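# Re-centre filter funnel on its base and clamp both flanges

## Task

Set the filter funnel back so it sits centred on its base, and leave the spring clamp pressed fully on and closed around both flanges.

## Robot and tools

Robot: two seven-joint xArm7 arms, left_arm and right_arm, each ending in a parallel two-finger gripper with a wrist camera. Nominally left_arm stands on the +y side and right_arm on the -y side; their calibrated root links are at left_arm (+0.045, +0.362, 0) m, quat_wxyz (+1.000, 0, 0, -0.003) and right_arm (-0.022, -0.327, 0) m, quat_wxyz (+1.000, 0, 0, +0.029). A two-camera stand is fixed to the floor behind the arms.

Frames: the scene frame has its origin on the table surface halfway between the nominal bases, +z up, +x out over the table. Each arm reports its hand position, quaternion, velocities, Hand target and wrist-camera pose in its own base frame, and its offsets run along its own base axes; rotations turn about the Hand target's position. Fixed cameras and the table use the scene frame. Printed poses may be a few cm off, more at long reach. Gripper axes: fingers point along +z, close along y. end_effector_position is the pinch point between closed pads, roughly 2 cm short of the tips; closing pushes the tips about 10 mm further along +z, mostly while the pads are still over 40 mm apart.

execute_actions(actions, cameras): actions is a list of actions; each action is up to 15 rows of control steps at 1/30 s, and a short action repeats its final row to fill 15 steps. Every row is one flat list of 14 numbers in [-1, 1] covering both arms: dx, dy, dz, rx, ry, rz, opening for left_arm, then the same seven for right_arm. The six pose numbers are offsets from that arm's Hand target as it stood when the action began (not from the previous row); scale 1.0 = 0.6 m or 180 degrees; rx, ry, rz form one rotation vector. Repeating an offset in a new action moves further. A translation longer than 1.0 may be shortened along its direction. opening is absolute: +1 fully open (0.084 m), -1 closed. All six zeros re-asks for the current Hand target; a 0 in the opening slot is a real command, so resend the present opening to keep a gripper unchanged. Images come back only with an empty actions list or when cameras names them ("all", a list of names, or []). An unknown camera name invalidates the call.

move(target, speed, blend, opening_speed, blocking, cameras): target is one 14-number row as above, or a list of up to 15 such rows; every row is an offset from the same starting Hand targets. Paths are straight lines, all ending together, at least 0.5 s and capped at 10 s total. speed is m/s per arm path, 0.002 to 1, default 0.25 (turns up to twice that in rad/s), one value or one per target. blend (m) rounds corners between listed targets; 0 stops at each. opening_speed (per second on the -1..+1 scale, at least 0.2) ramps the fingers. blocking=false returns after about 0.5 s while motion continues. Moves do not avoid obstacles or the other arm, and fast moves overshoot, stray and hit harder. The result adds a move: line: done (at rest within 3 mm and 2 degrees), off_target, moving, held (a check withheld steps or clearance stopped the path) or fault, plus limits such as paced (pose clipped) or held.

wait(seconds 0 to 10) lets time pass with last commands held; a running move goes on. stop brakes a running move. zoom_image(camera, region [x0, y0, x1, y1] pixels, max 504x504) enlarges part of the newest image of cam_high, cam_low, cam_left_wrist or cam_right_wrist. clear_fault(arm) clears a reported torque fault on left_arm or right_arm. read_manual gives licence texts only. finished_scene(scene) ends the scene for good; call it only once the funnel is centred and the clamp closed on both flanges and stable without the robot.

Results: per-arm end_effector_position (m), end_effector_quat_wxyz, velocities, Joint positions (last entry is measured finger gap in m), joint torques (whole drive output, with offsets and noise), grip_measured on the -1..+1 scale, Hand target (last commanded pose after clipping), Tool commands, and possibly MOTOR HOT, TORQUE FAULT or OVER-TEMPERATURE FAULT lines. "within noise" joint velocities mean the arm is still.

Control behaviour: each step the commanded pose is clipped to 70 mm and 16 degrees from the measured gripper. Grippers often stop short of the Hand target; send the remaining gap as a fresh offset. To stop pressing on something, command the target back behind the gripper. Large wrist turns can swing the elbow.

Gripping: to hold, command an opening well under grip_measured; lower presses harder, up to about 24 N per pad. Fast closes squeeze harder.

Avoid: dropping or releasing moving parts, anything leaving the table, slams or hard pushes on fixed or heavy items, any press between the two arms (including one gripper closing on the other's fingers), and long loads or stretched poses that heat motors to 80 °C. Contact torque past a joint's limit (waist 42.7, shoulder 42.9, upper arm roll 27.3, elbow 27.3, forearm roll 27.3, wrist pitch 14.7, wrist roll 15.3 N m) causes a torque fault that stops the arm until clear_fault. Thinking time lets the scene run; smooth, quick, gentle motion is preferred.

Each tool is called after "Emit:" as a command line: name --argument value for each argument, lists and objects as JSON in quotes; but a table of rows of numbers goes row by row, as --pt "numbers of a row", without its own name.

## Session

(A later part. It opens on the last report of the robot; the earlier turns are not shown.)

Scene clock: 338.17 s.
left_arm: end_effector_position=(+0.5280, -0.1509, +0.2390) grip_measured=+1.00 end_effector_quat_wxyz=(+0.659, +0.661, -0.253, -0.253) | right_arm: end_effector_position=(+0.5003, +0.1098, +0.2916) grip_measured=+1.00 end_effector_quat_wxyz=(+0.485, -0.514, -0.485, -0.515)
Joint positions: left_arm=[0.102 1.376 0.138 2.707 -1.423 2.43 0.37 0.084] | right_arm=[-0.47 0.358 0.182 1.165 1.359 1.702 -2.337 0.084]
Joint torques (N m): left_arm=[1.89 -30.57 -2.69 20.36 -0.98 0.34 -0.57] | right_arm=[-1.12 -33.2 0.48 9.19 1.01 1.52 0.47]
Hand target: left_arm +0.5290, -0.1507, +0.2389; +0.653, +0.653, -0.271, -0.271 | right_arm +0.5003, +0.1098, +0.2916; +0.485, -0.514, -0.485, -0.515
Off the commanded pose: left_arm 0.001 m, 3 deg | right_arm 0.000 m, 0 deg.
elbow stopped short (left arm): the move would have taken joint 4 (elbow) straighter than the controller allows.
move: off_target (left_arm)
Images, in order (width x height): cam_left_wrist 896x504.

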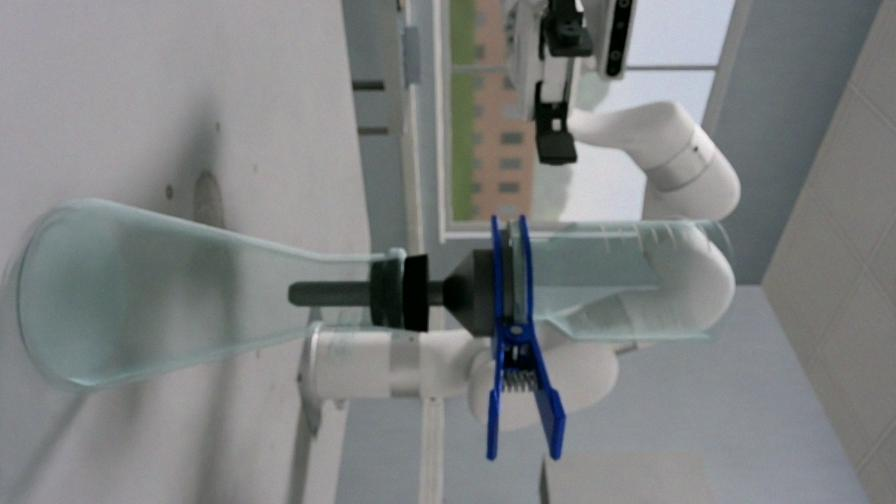

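Emit:
move --pt "-0.159 0 -0.015 0 0 0.25 1 0 0 -0.094 0 0 0 -1" --pt "-0.159 -0.17 -0.015 0 0 0.25 1 0.012 0.233 -0.094 0 0 0 -1" --pt "-0.159 -0.18 -0.015 0 0 0.25 -0.25 0.012 0.233 -0.094 0 0 0 -1" --speed 0.15 --opening_speed 1.5 --cameras '["all"]'

Emit:
zoom_image --camera "cam_high" --region '[360, 140, 450, 240]'

Scene clock: 367.83 s.
left_arm: end_effector_position=(+0.4336, -0.2587, +0.2300) grip_measured=-0.26 end_effector_quat_wxyz=(+0.707, +0.707, +0.000, +0.000) | right_arm: end_effector_position=(+0.5075, +0.2496, +0.2351) grip_measured=-1.00 end_effector_quat_wxyz=(+0.485, -0.514, -0.485, -0.515)
Joint positions: left_arm=[-0.32 0.306 0.322 0.888 -1.634 1.644 0.972 0.033] | right_arm=[-0.27 0.446 0.31 1.109 1.542 1.424 -2.464 0]
Joint torques (N m): left_arm=[-2.32 -14.73 0.39 13.2 -0.05 0.32 -0.7] | right_arm=[1.31 -33.34 4.28 8.96 1.8 0.93 -0.24]
Hand target: left_arm +0.4336, -0.2587, +0.2299; +0.707, +0.707, +0.000, +0.000 | right_arm +0.5075, +0.2496, +0.2352; +0.485, -0.514, -0.485, -0.515
Off the commanded pose: left_arm 0.000 m, 0 deg | right_arm 0.000 m, 0 deg.
move: done

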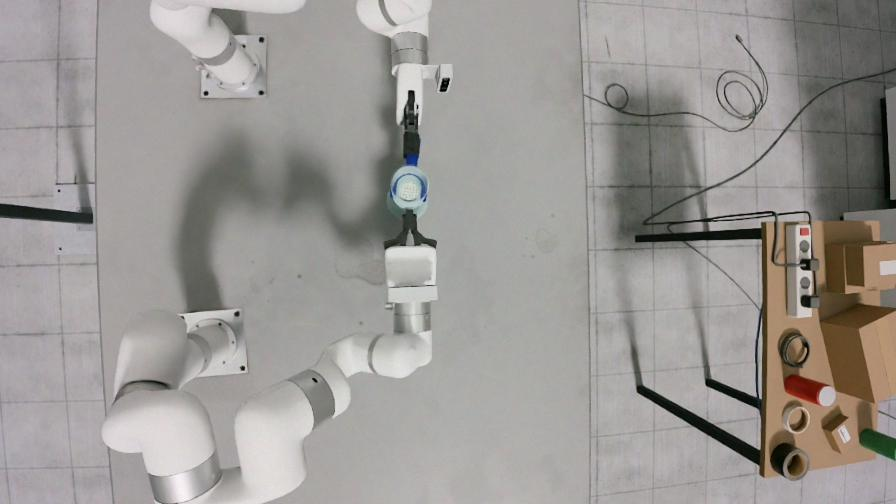

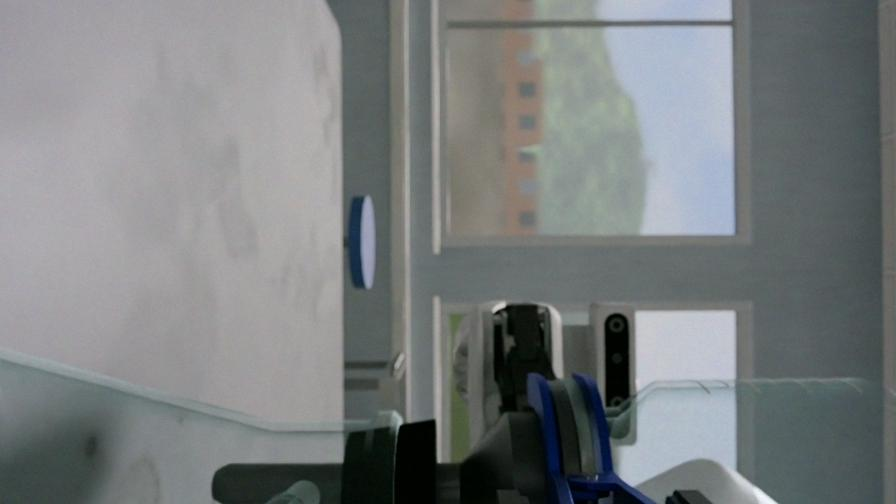

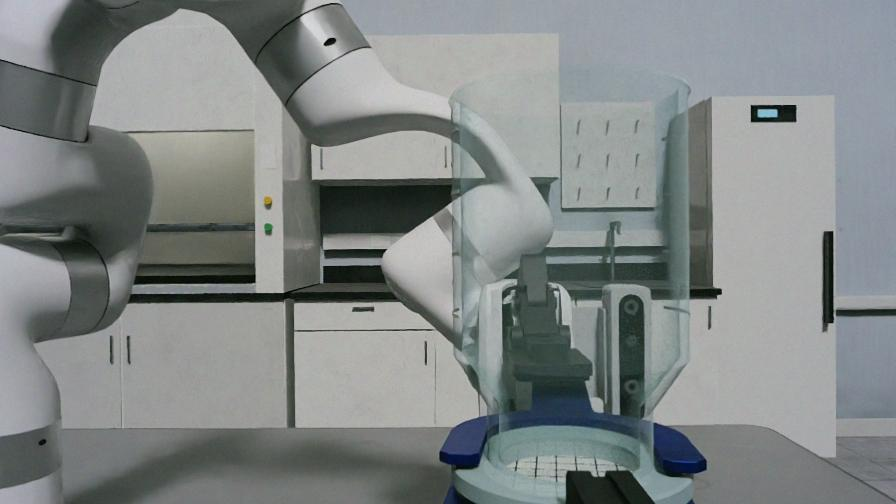

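Scaled by 5.040 from the camera's 896x504 image, which has a finer 1280x720 frame.

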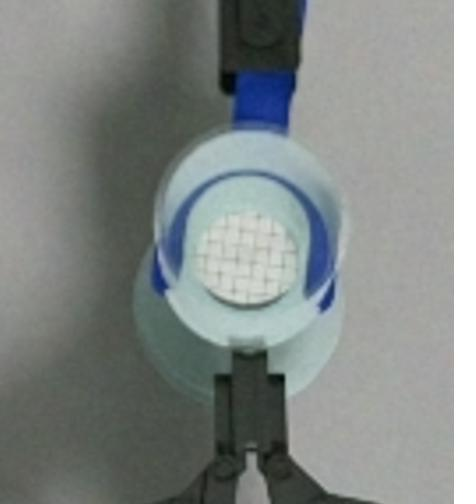

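Emit:
move --pt "0 0 0 0 0 0 -0.33 -0.003 0.01 0 0 0 0 -1" --pt "0 0 0 0 0 0 -0.33 -0.002 0.02 0 0 0 0 -1" --speed 0.03 --cameras '["all"]'

Emit:
zoom_image --camera "cam_high" --region '[360, 140, 450, 240]'

Scene clock: 375.10 s.
left_arm: end_effector_position=(+0.4336, -0.2587, +0.2299) grip_measured=-0.34 end_effector_quat_wxyz=(+0.707, +0.707, +0.000, +0.000) | right_arm: end_effector_position=(+0.5063, +0.2616, +0.2352) grip_measured=-1.00 end_effector_quat_wxyz=(+0.485, -0.514, -0.485, -0.515)
Joint positions: left_arm=[-0.32 0.307 0.322 0.888 -1.634 1.644 0.972 0.029] | right_arm=[-0.254 0.445 0.322 1.105 1.561 1.404 -2.468 0]
Joint torques (N m): left_arm=[-5.38 -18.72 -2.68 16.13 -0.06 1.51 -0.48] | right_arm=[7.27 -31.49 8.17 8.11 1.22 0.7 -0.4]
Hand target: left_arm +0.4336, -0.2587, +0.2299; +0.707, +0.707, +0.000, +0.000 | right_arm +0.5063, +0.2616, +0.2352; +0.485, -0.514, -0.485, -0.515
Off the commanded pose: left_arm 0.000 m, 0 deg | right_arm 0.000 m, 0 deg.
move: done

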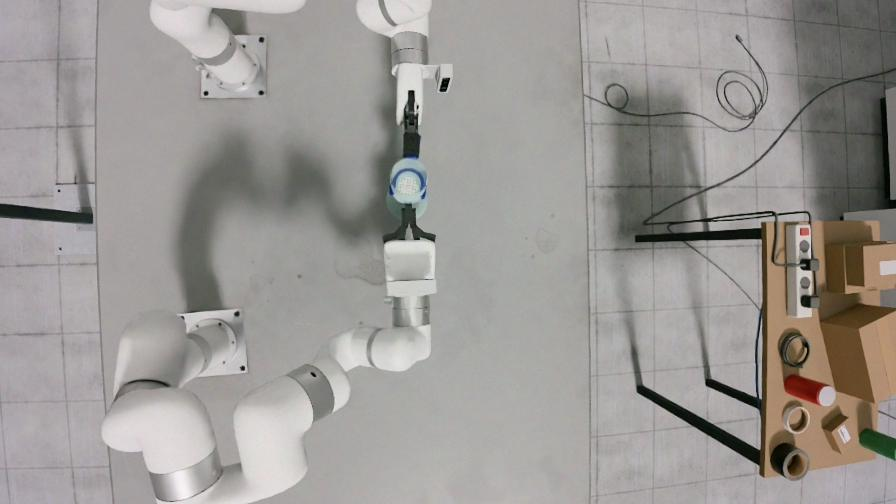

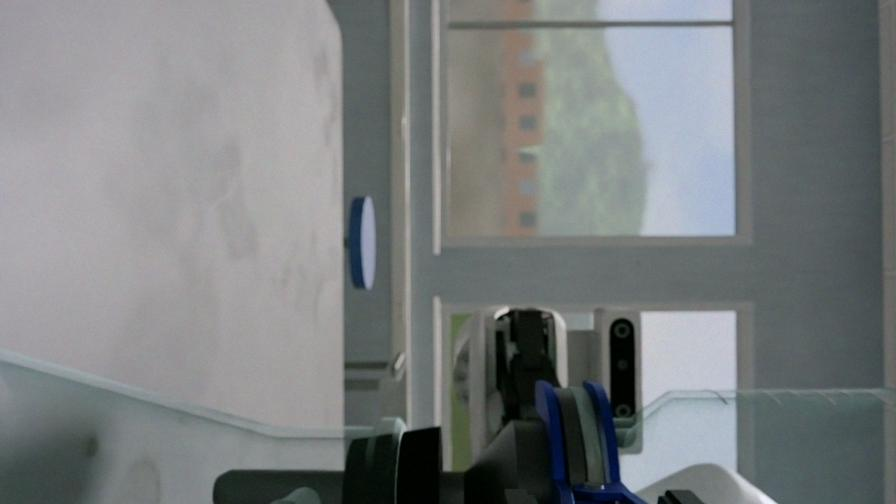

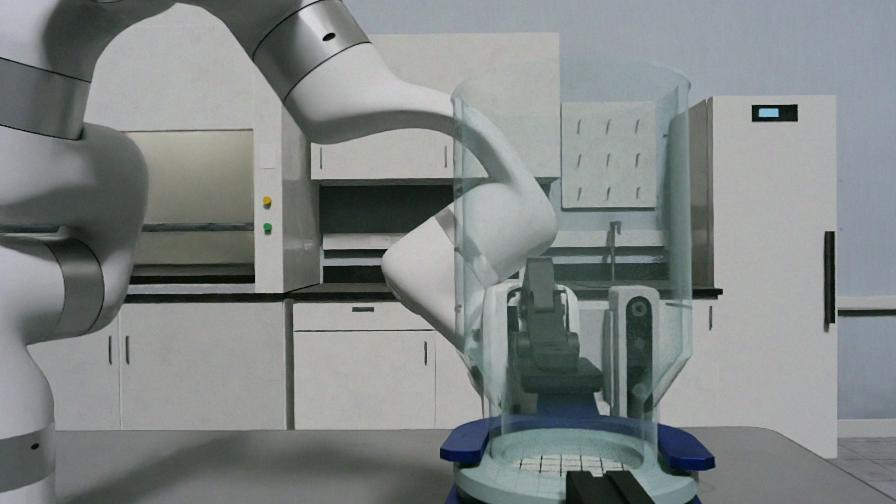

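Scaled by 5.040 from the camera's 896x504 image, which has a finer 1280x720 frame.

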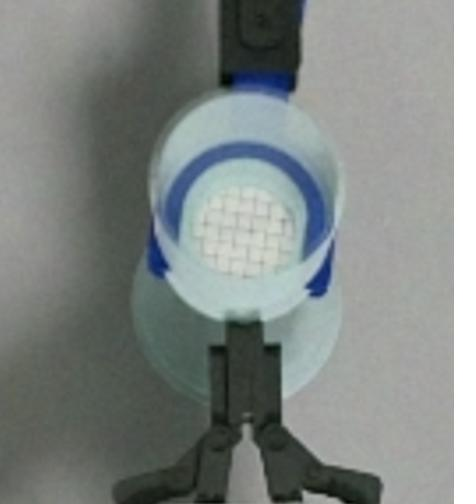

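Emit:
move --pt "0 0 0 0 0 0 0.8 0.002 -0.02 0 0 0 0 -1" --pt "0 0.18 0 0 0 0 1 -0.012 -0.233 0 0 0 0 -1" --pt "0.157 0.18 0.015 0 0 -0.25 1 -0.012 -0.233 0 0 0 0 -1" --blend '[0,0.03,0]' --cameras '["cam_left_wrist","cam_high"]'

Emit:
zoom_image --camera "cam_left_wrist" --region '[400, 180, 600, 350]'

Emit:
zoom_image --camera "cam_high" --region '[360, 140, 450, 240]'

Scene clock: 388.27 s.
left_arm: end_effector_position=(+0.5268, -0.1509, +0.2390) grip_measured=+1.00 end_effector_quat_wxyz=(+0.659, +0.660, -0.255, -0.254) | right_arm: end_effector_position=(+0.4991, +0.1218, +0.2352) grip_measured=-1.00 end_effector_quat_wxyz=(+0.485, -0.514, -0.485, -0.515)
Joint positions: left_arm=[0.102 1.376 0.135 2.707 -1.419 2.433 0.371 0.084] | right_arm=[-0.445 0.459 0.186 1.146 1.351 1.648 -2.449 0]
Joint torques (N m): left_arm=[2.36 -30.29 -2.2 20.23 -0.92 0.34 -0.52] | right_arm=[-0.83 -34.76 1.19 8.6 0.94 1.24 0.38]
Hand target: left_arm +0.5278, -0.1507, +0.2389; +0.653, +0.653, -0.271, -0.271 | right_arm +0.4991, +0.1218, +0.2352; +0.485, -0.514, -0.485, -0.515
Off the commanded pose: left_arm 0.001 m, 3 deg | right_arm 0.000 m, 0 deg.
elbow stopped short (left arm): the move would have taken joint 4 (elbow) straighter than the controller allows.
move: off_target (left_arm); blend cut to 0 m at target 2
Images, in order (width x height): cam_high 896x504, cam_left_wrist 896x504.

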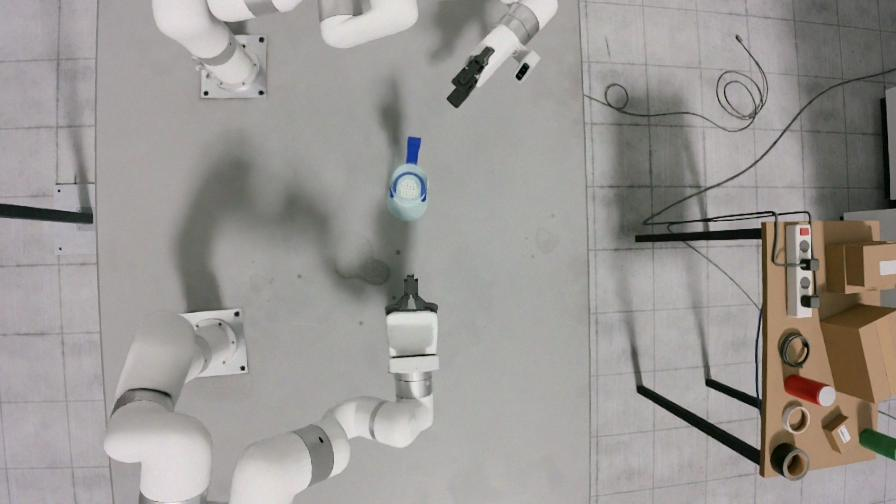

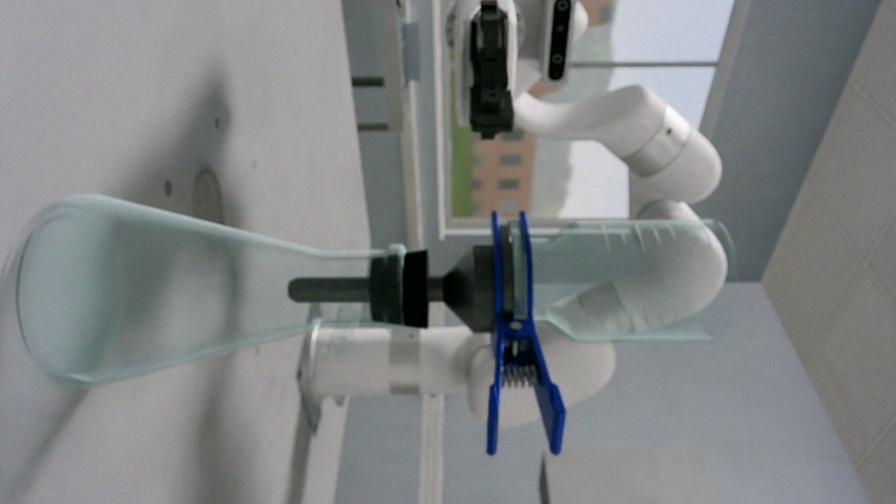

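Scaled by 2.520 from the camera's 896x504 image, which has a finer 1280x720 frame.

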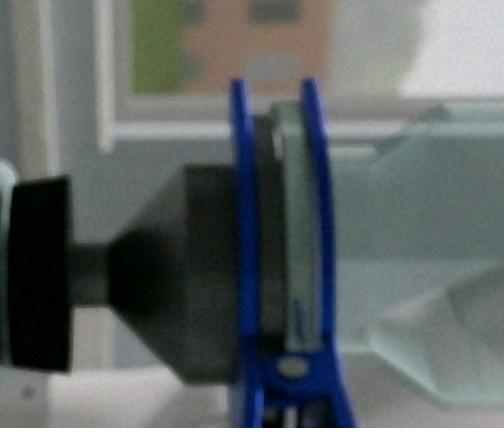

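Scaled by 5.040 from the camera's 896x504 image, which has a finer 1280x720 frame.

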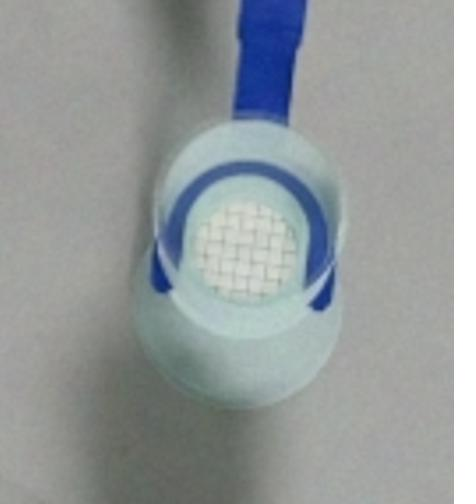

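Emit:
move --pt "-0.157 0 -0.015 0 0 0.25 1 0 0 0 0 0 0 -1" --pt "-0.157 -0.18 -0.015 0 0 0.25 1 0.012 0.213 0 0 0 0 -1" --pt "-0.157 -0.18 -0.015 0 0 0.25 -0.62 0.012 0.213 0 0 0 0 -1" --speed 0.15 --opening_speed 1.0 --cameras '["all"]'

Emit:
zoom_image --camera "cam_high" --region '[360, 140, 450, 240]'

Scene clock: 413.33 s.
left_arm: end_effector_position=(+0.4336, -0.2587, +0.2299) grip_measured=-0.62 end_effector_quat_wxyz=(+0.707, +0.707, +0.000, +0.000) | right_arm: end_effector_position=(+0.5063, +0.2496, +0.2351) grip_measured=-1.00 end_effector_quat_wxyz=(+0.485, -0.514, -0.485, -0.515)
Joint positions: left_arm=[-0.318 0.306 0.32 0.888 -1.634 1.644 0.972 0.017] | right_arm=[-0.271 0.443 0.31 1.104 1.543 1.425 -2.466 0]
Joint torques (N m): left_arm=[-2.26 -18.13 -0.43 17.83 -0.12 2.04 -0.62] | right_arm=[1.73 -33.69 4.15 9.28 1.58 0.98 -0.49]
Hand target: left_arm +0.4336, -0.2587, +0.2299; +0.707, +0.707, +0.000, +0.000 | right_arm +0.5063, +0.2496, +0.2352; +0.485, -0.514, -0.485, -0.515
Off the commanded pose: left_arm 0.000 m, 0 deg | right_arm 0.000 m, 0 deg.
move: done

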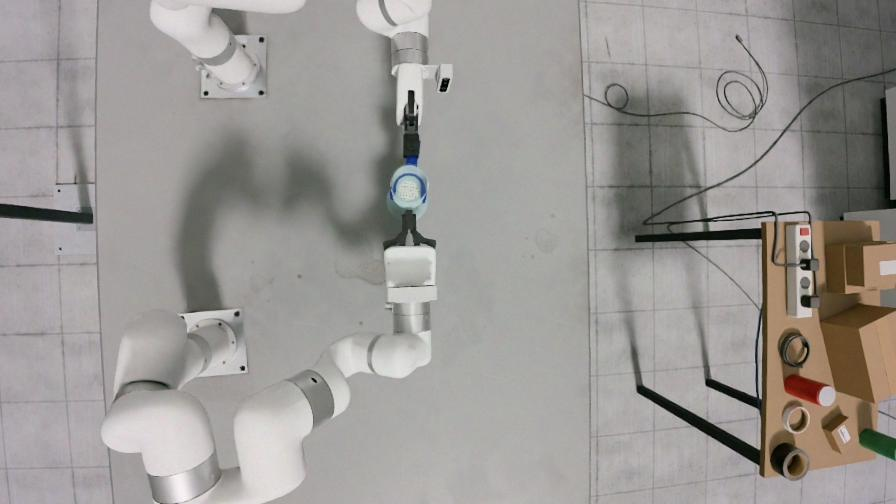

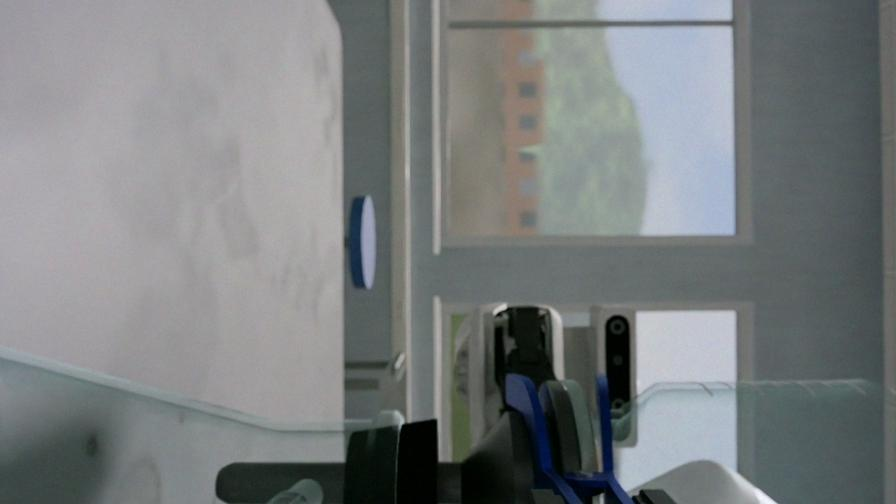

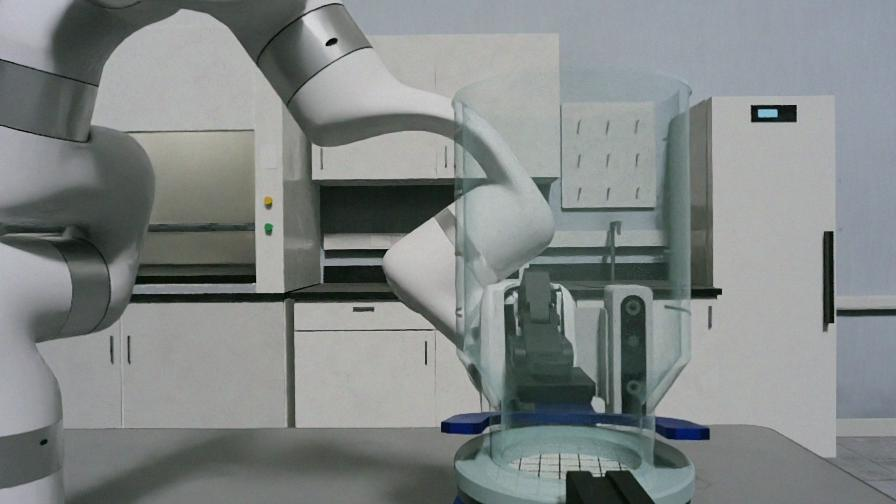

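Scaled by 5.040 from the camera's 896x504 image, which has a finer 1280x720 frame.

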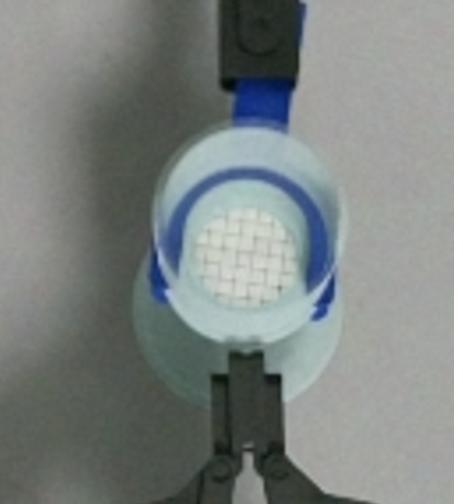

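Emit:
move --target '[0,0,0,0,0,0,-0.62,-0.002,0.013,0,0,0,0,-1]' --speed 0.02 --cameras '["cam_left_wrist","cam_high"]'

Emit:
zoom_image --camera "cam_high" --region '[360, 140, 450, 240]'

Emit:
zoom_image --camera "cam_left_wrist" --region '[470, 344, 750, 504]'

Scene clock: 420.27 s.
left_arm: end_effector_position=(+0.4336, -0.2587, +0.2299) grip_measured=-0.62 end_effector_quat_wxyz=(+0.707, +0.707, +0.000, +0.000) | right_arm: end_effector_position=(+0.5051, +0.2573, +0.2351) grip_measured=-1.00 end_effector_quat_wxyz=(+0.485, -0.514, -0.485, -0.515)
Joint positions: left_arm=[-0.318 0.306 0.32 0.888 -1.634 1.644 0.972 0.017] | right_arm=[-0.261 0.441 0.318 1.1 1.555 1.412 -2.469 0]
Joint torques (N m): left_arm=[0.3 -20.07 -0.13 17.73 -0.38 1.93 0.09] | right_arm=[2.9 -36.95 5.14 7.64 1.12 1.18 -0.32]
Hand target: left_arm +0.4336, -0.2587, +0.2299; +0.707, +0.707, +0.000, +0.000 | right_arm +0.5051, +0.2574, +0.2352; +0.485, -0.514, -0.485, -0.515
Off the commanded pose: left_arm 0.000 m, 0 deg | right_arm 0.000 m, 0 deg.
move: done
Images, in order (width x height): cam_high 896x504, cam_left_wrist 896x504.

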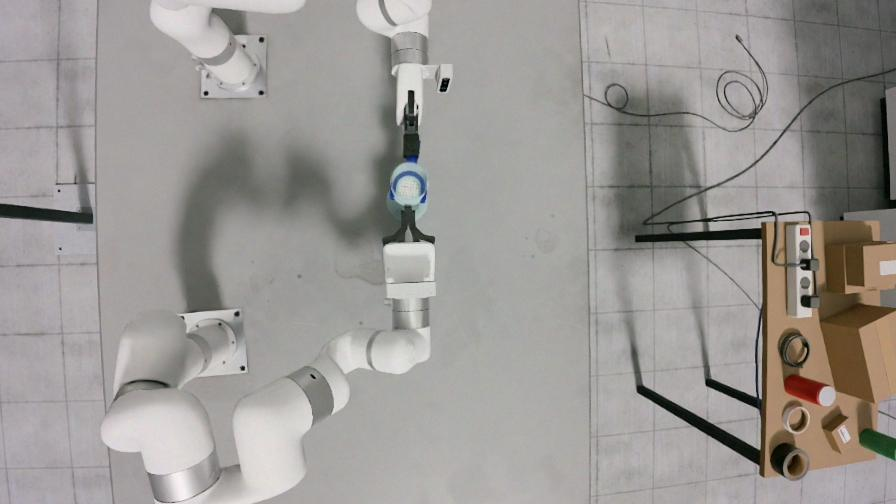

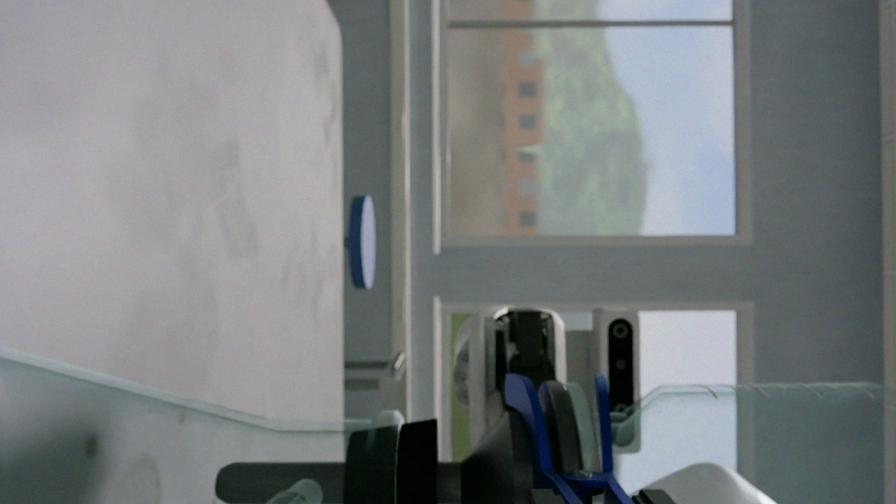

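Scaled by 5.040 from the camera's 896x504 image, which has a finer 1280x720 frame.

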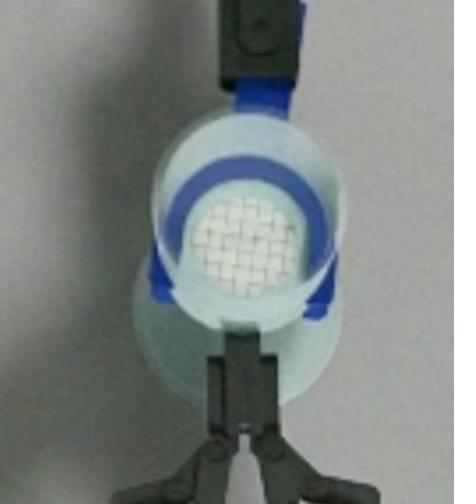

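Scaled by 1.800 from the camera's 896x504 image, which has a finer 1280x720 frame.

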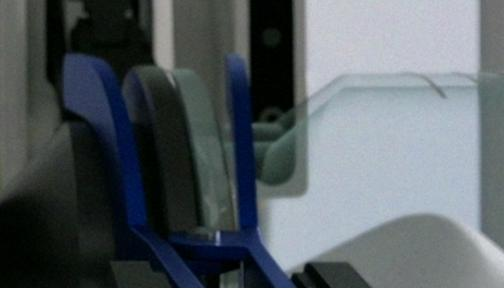

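Emit:
move --pt "0 -0.004 0 0 0 0 -0.62 0 0 0 0 0 0 -1" --pt "0 -0.004 0 0 0 0 0.1 0 0 0 0 0 0 -1" --pt "0 -0.004 0 0 0 0 1 0 0 0 0 0 0 -1" --pt "0 0.18 0 0 0 0 1 -0.012 -0.223 0 0 0 0 -1" --pt "0.157 0.18 0.015 0 0 -0.25 1 -0.012 -0.223 0 0 0 0 -1" --speed '[0.02,0.05,0.05,0.15,0.2]' --opening_speed 1.0 --cameras '["cam_left_wrist","cam_high"]'

Emit:
zoom_image --camera "cam_left_wrist" --region '[400, 180, 600, 350]'

Emit:
zoom_image --camera "cam_high" --region '[360, 140, 450, 240]'

Scene clock: 436.67 s.
left_arm: end_effector_position=(+0.5268, -0.1509, +0.2390) grip_measured=+1.00 end_effector_quat_wxyz=(+0.659, +0.660, -0.255, -0.254) | right_arm: end_effector_position=(+0.4979, +0.1236, +0.2352) grip_measured=-1.00 end_effector_quat_wxyz=(+0.485, -0.514, -0.485, -0.515)
Joint positions: left_arm=[0.102 1.376 0.132 2.707 -1.416 2.433 0.371 0.084] | right_arm=[-0.443 0.455 0.187 1.139 1.353 1.646 -2.451 0]
Joint torques (N m): left_arm=[2.36 -30.3 -2.75 20.21 -0.59 0.45 -0.67] | right_arm=[-1.34 -34.43 0.78 8.59 0.68 1.54 0.47]
Hand target: left_arm +0.5278, -0.1507, +0.2389; +0.653, +0.653, -0.271, -0.271 | right_arm +0.4979, +0.1236, +0.2352; +0.485, -0.514, -0.485, -0.515
Off the commanded pose: left_arm 0.001 m, 3 deg | right_arm 0.000 m, 0 deg.
elbow stopped short (left arm): the move would have taken joint 4 (elbow) straighter than the controller allows.
move: off_target (left_arm)
Images, in order (width x height): cam_high 896x504, cam_left_wrist 896x504.

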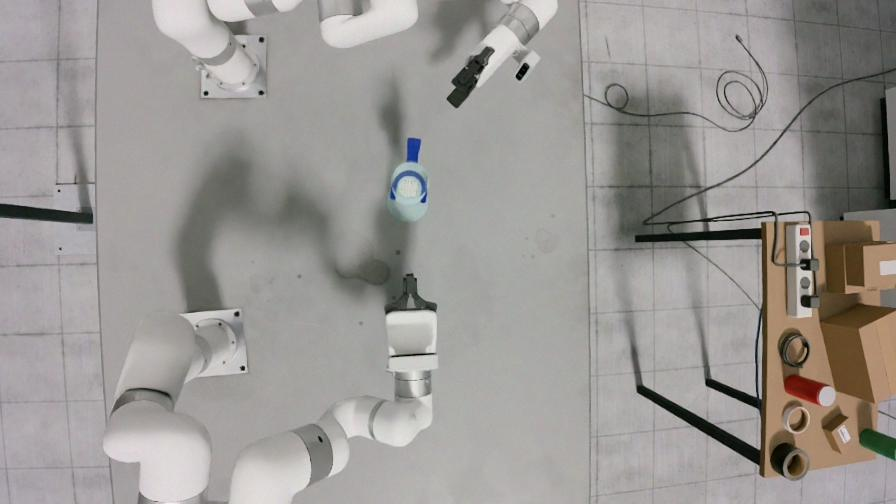

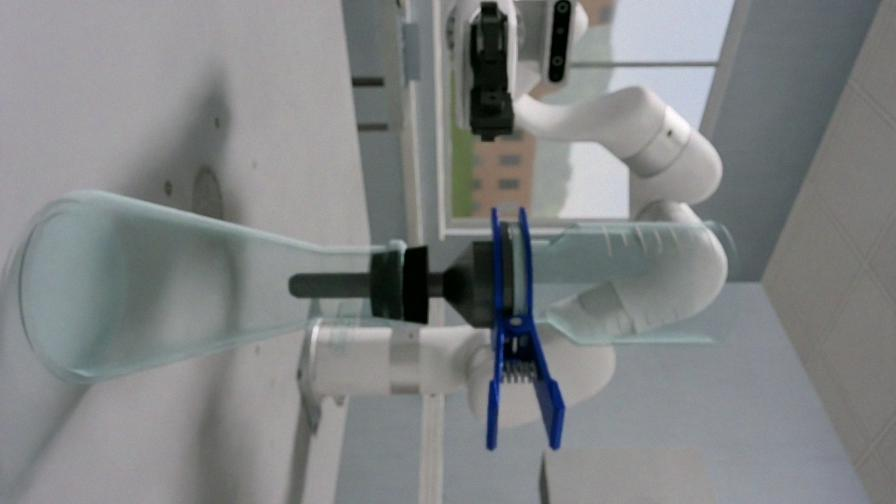

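Scaled by 2.520 from the camera's 896x504 image, which has a finer 1280x720 frame.

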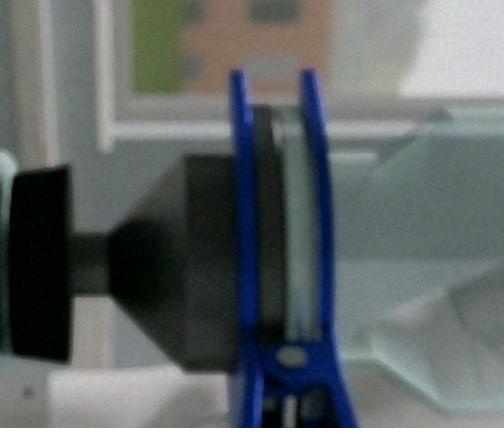

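Scaled by 5.040 from the camera's 896x504 image, which has a finer 1280x720 frame.

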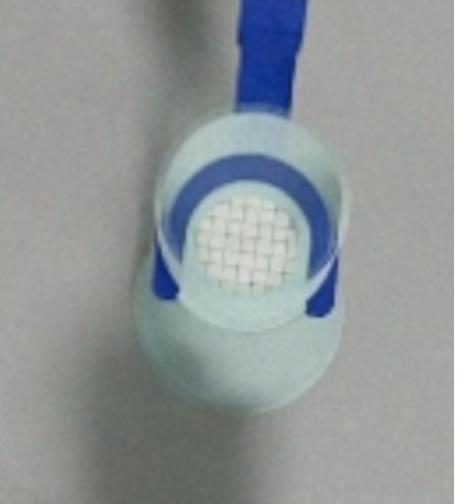

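Black disc and glass flange are now aligned (top edges match), and the clamp is seated and shut.

Emit:
finished_scene --scene 1

The scene is finished: the task was done.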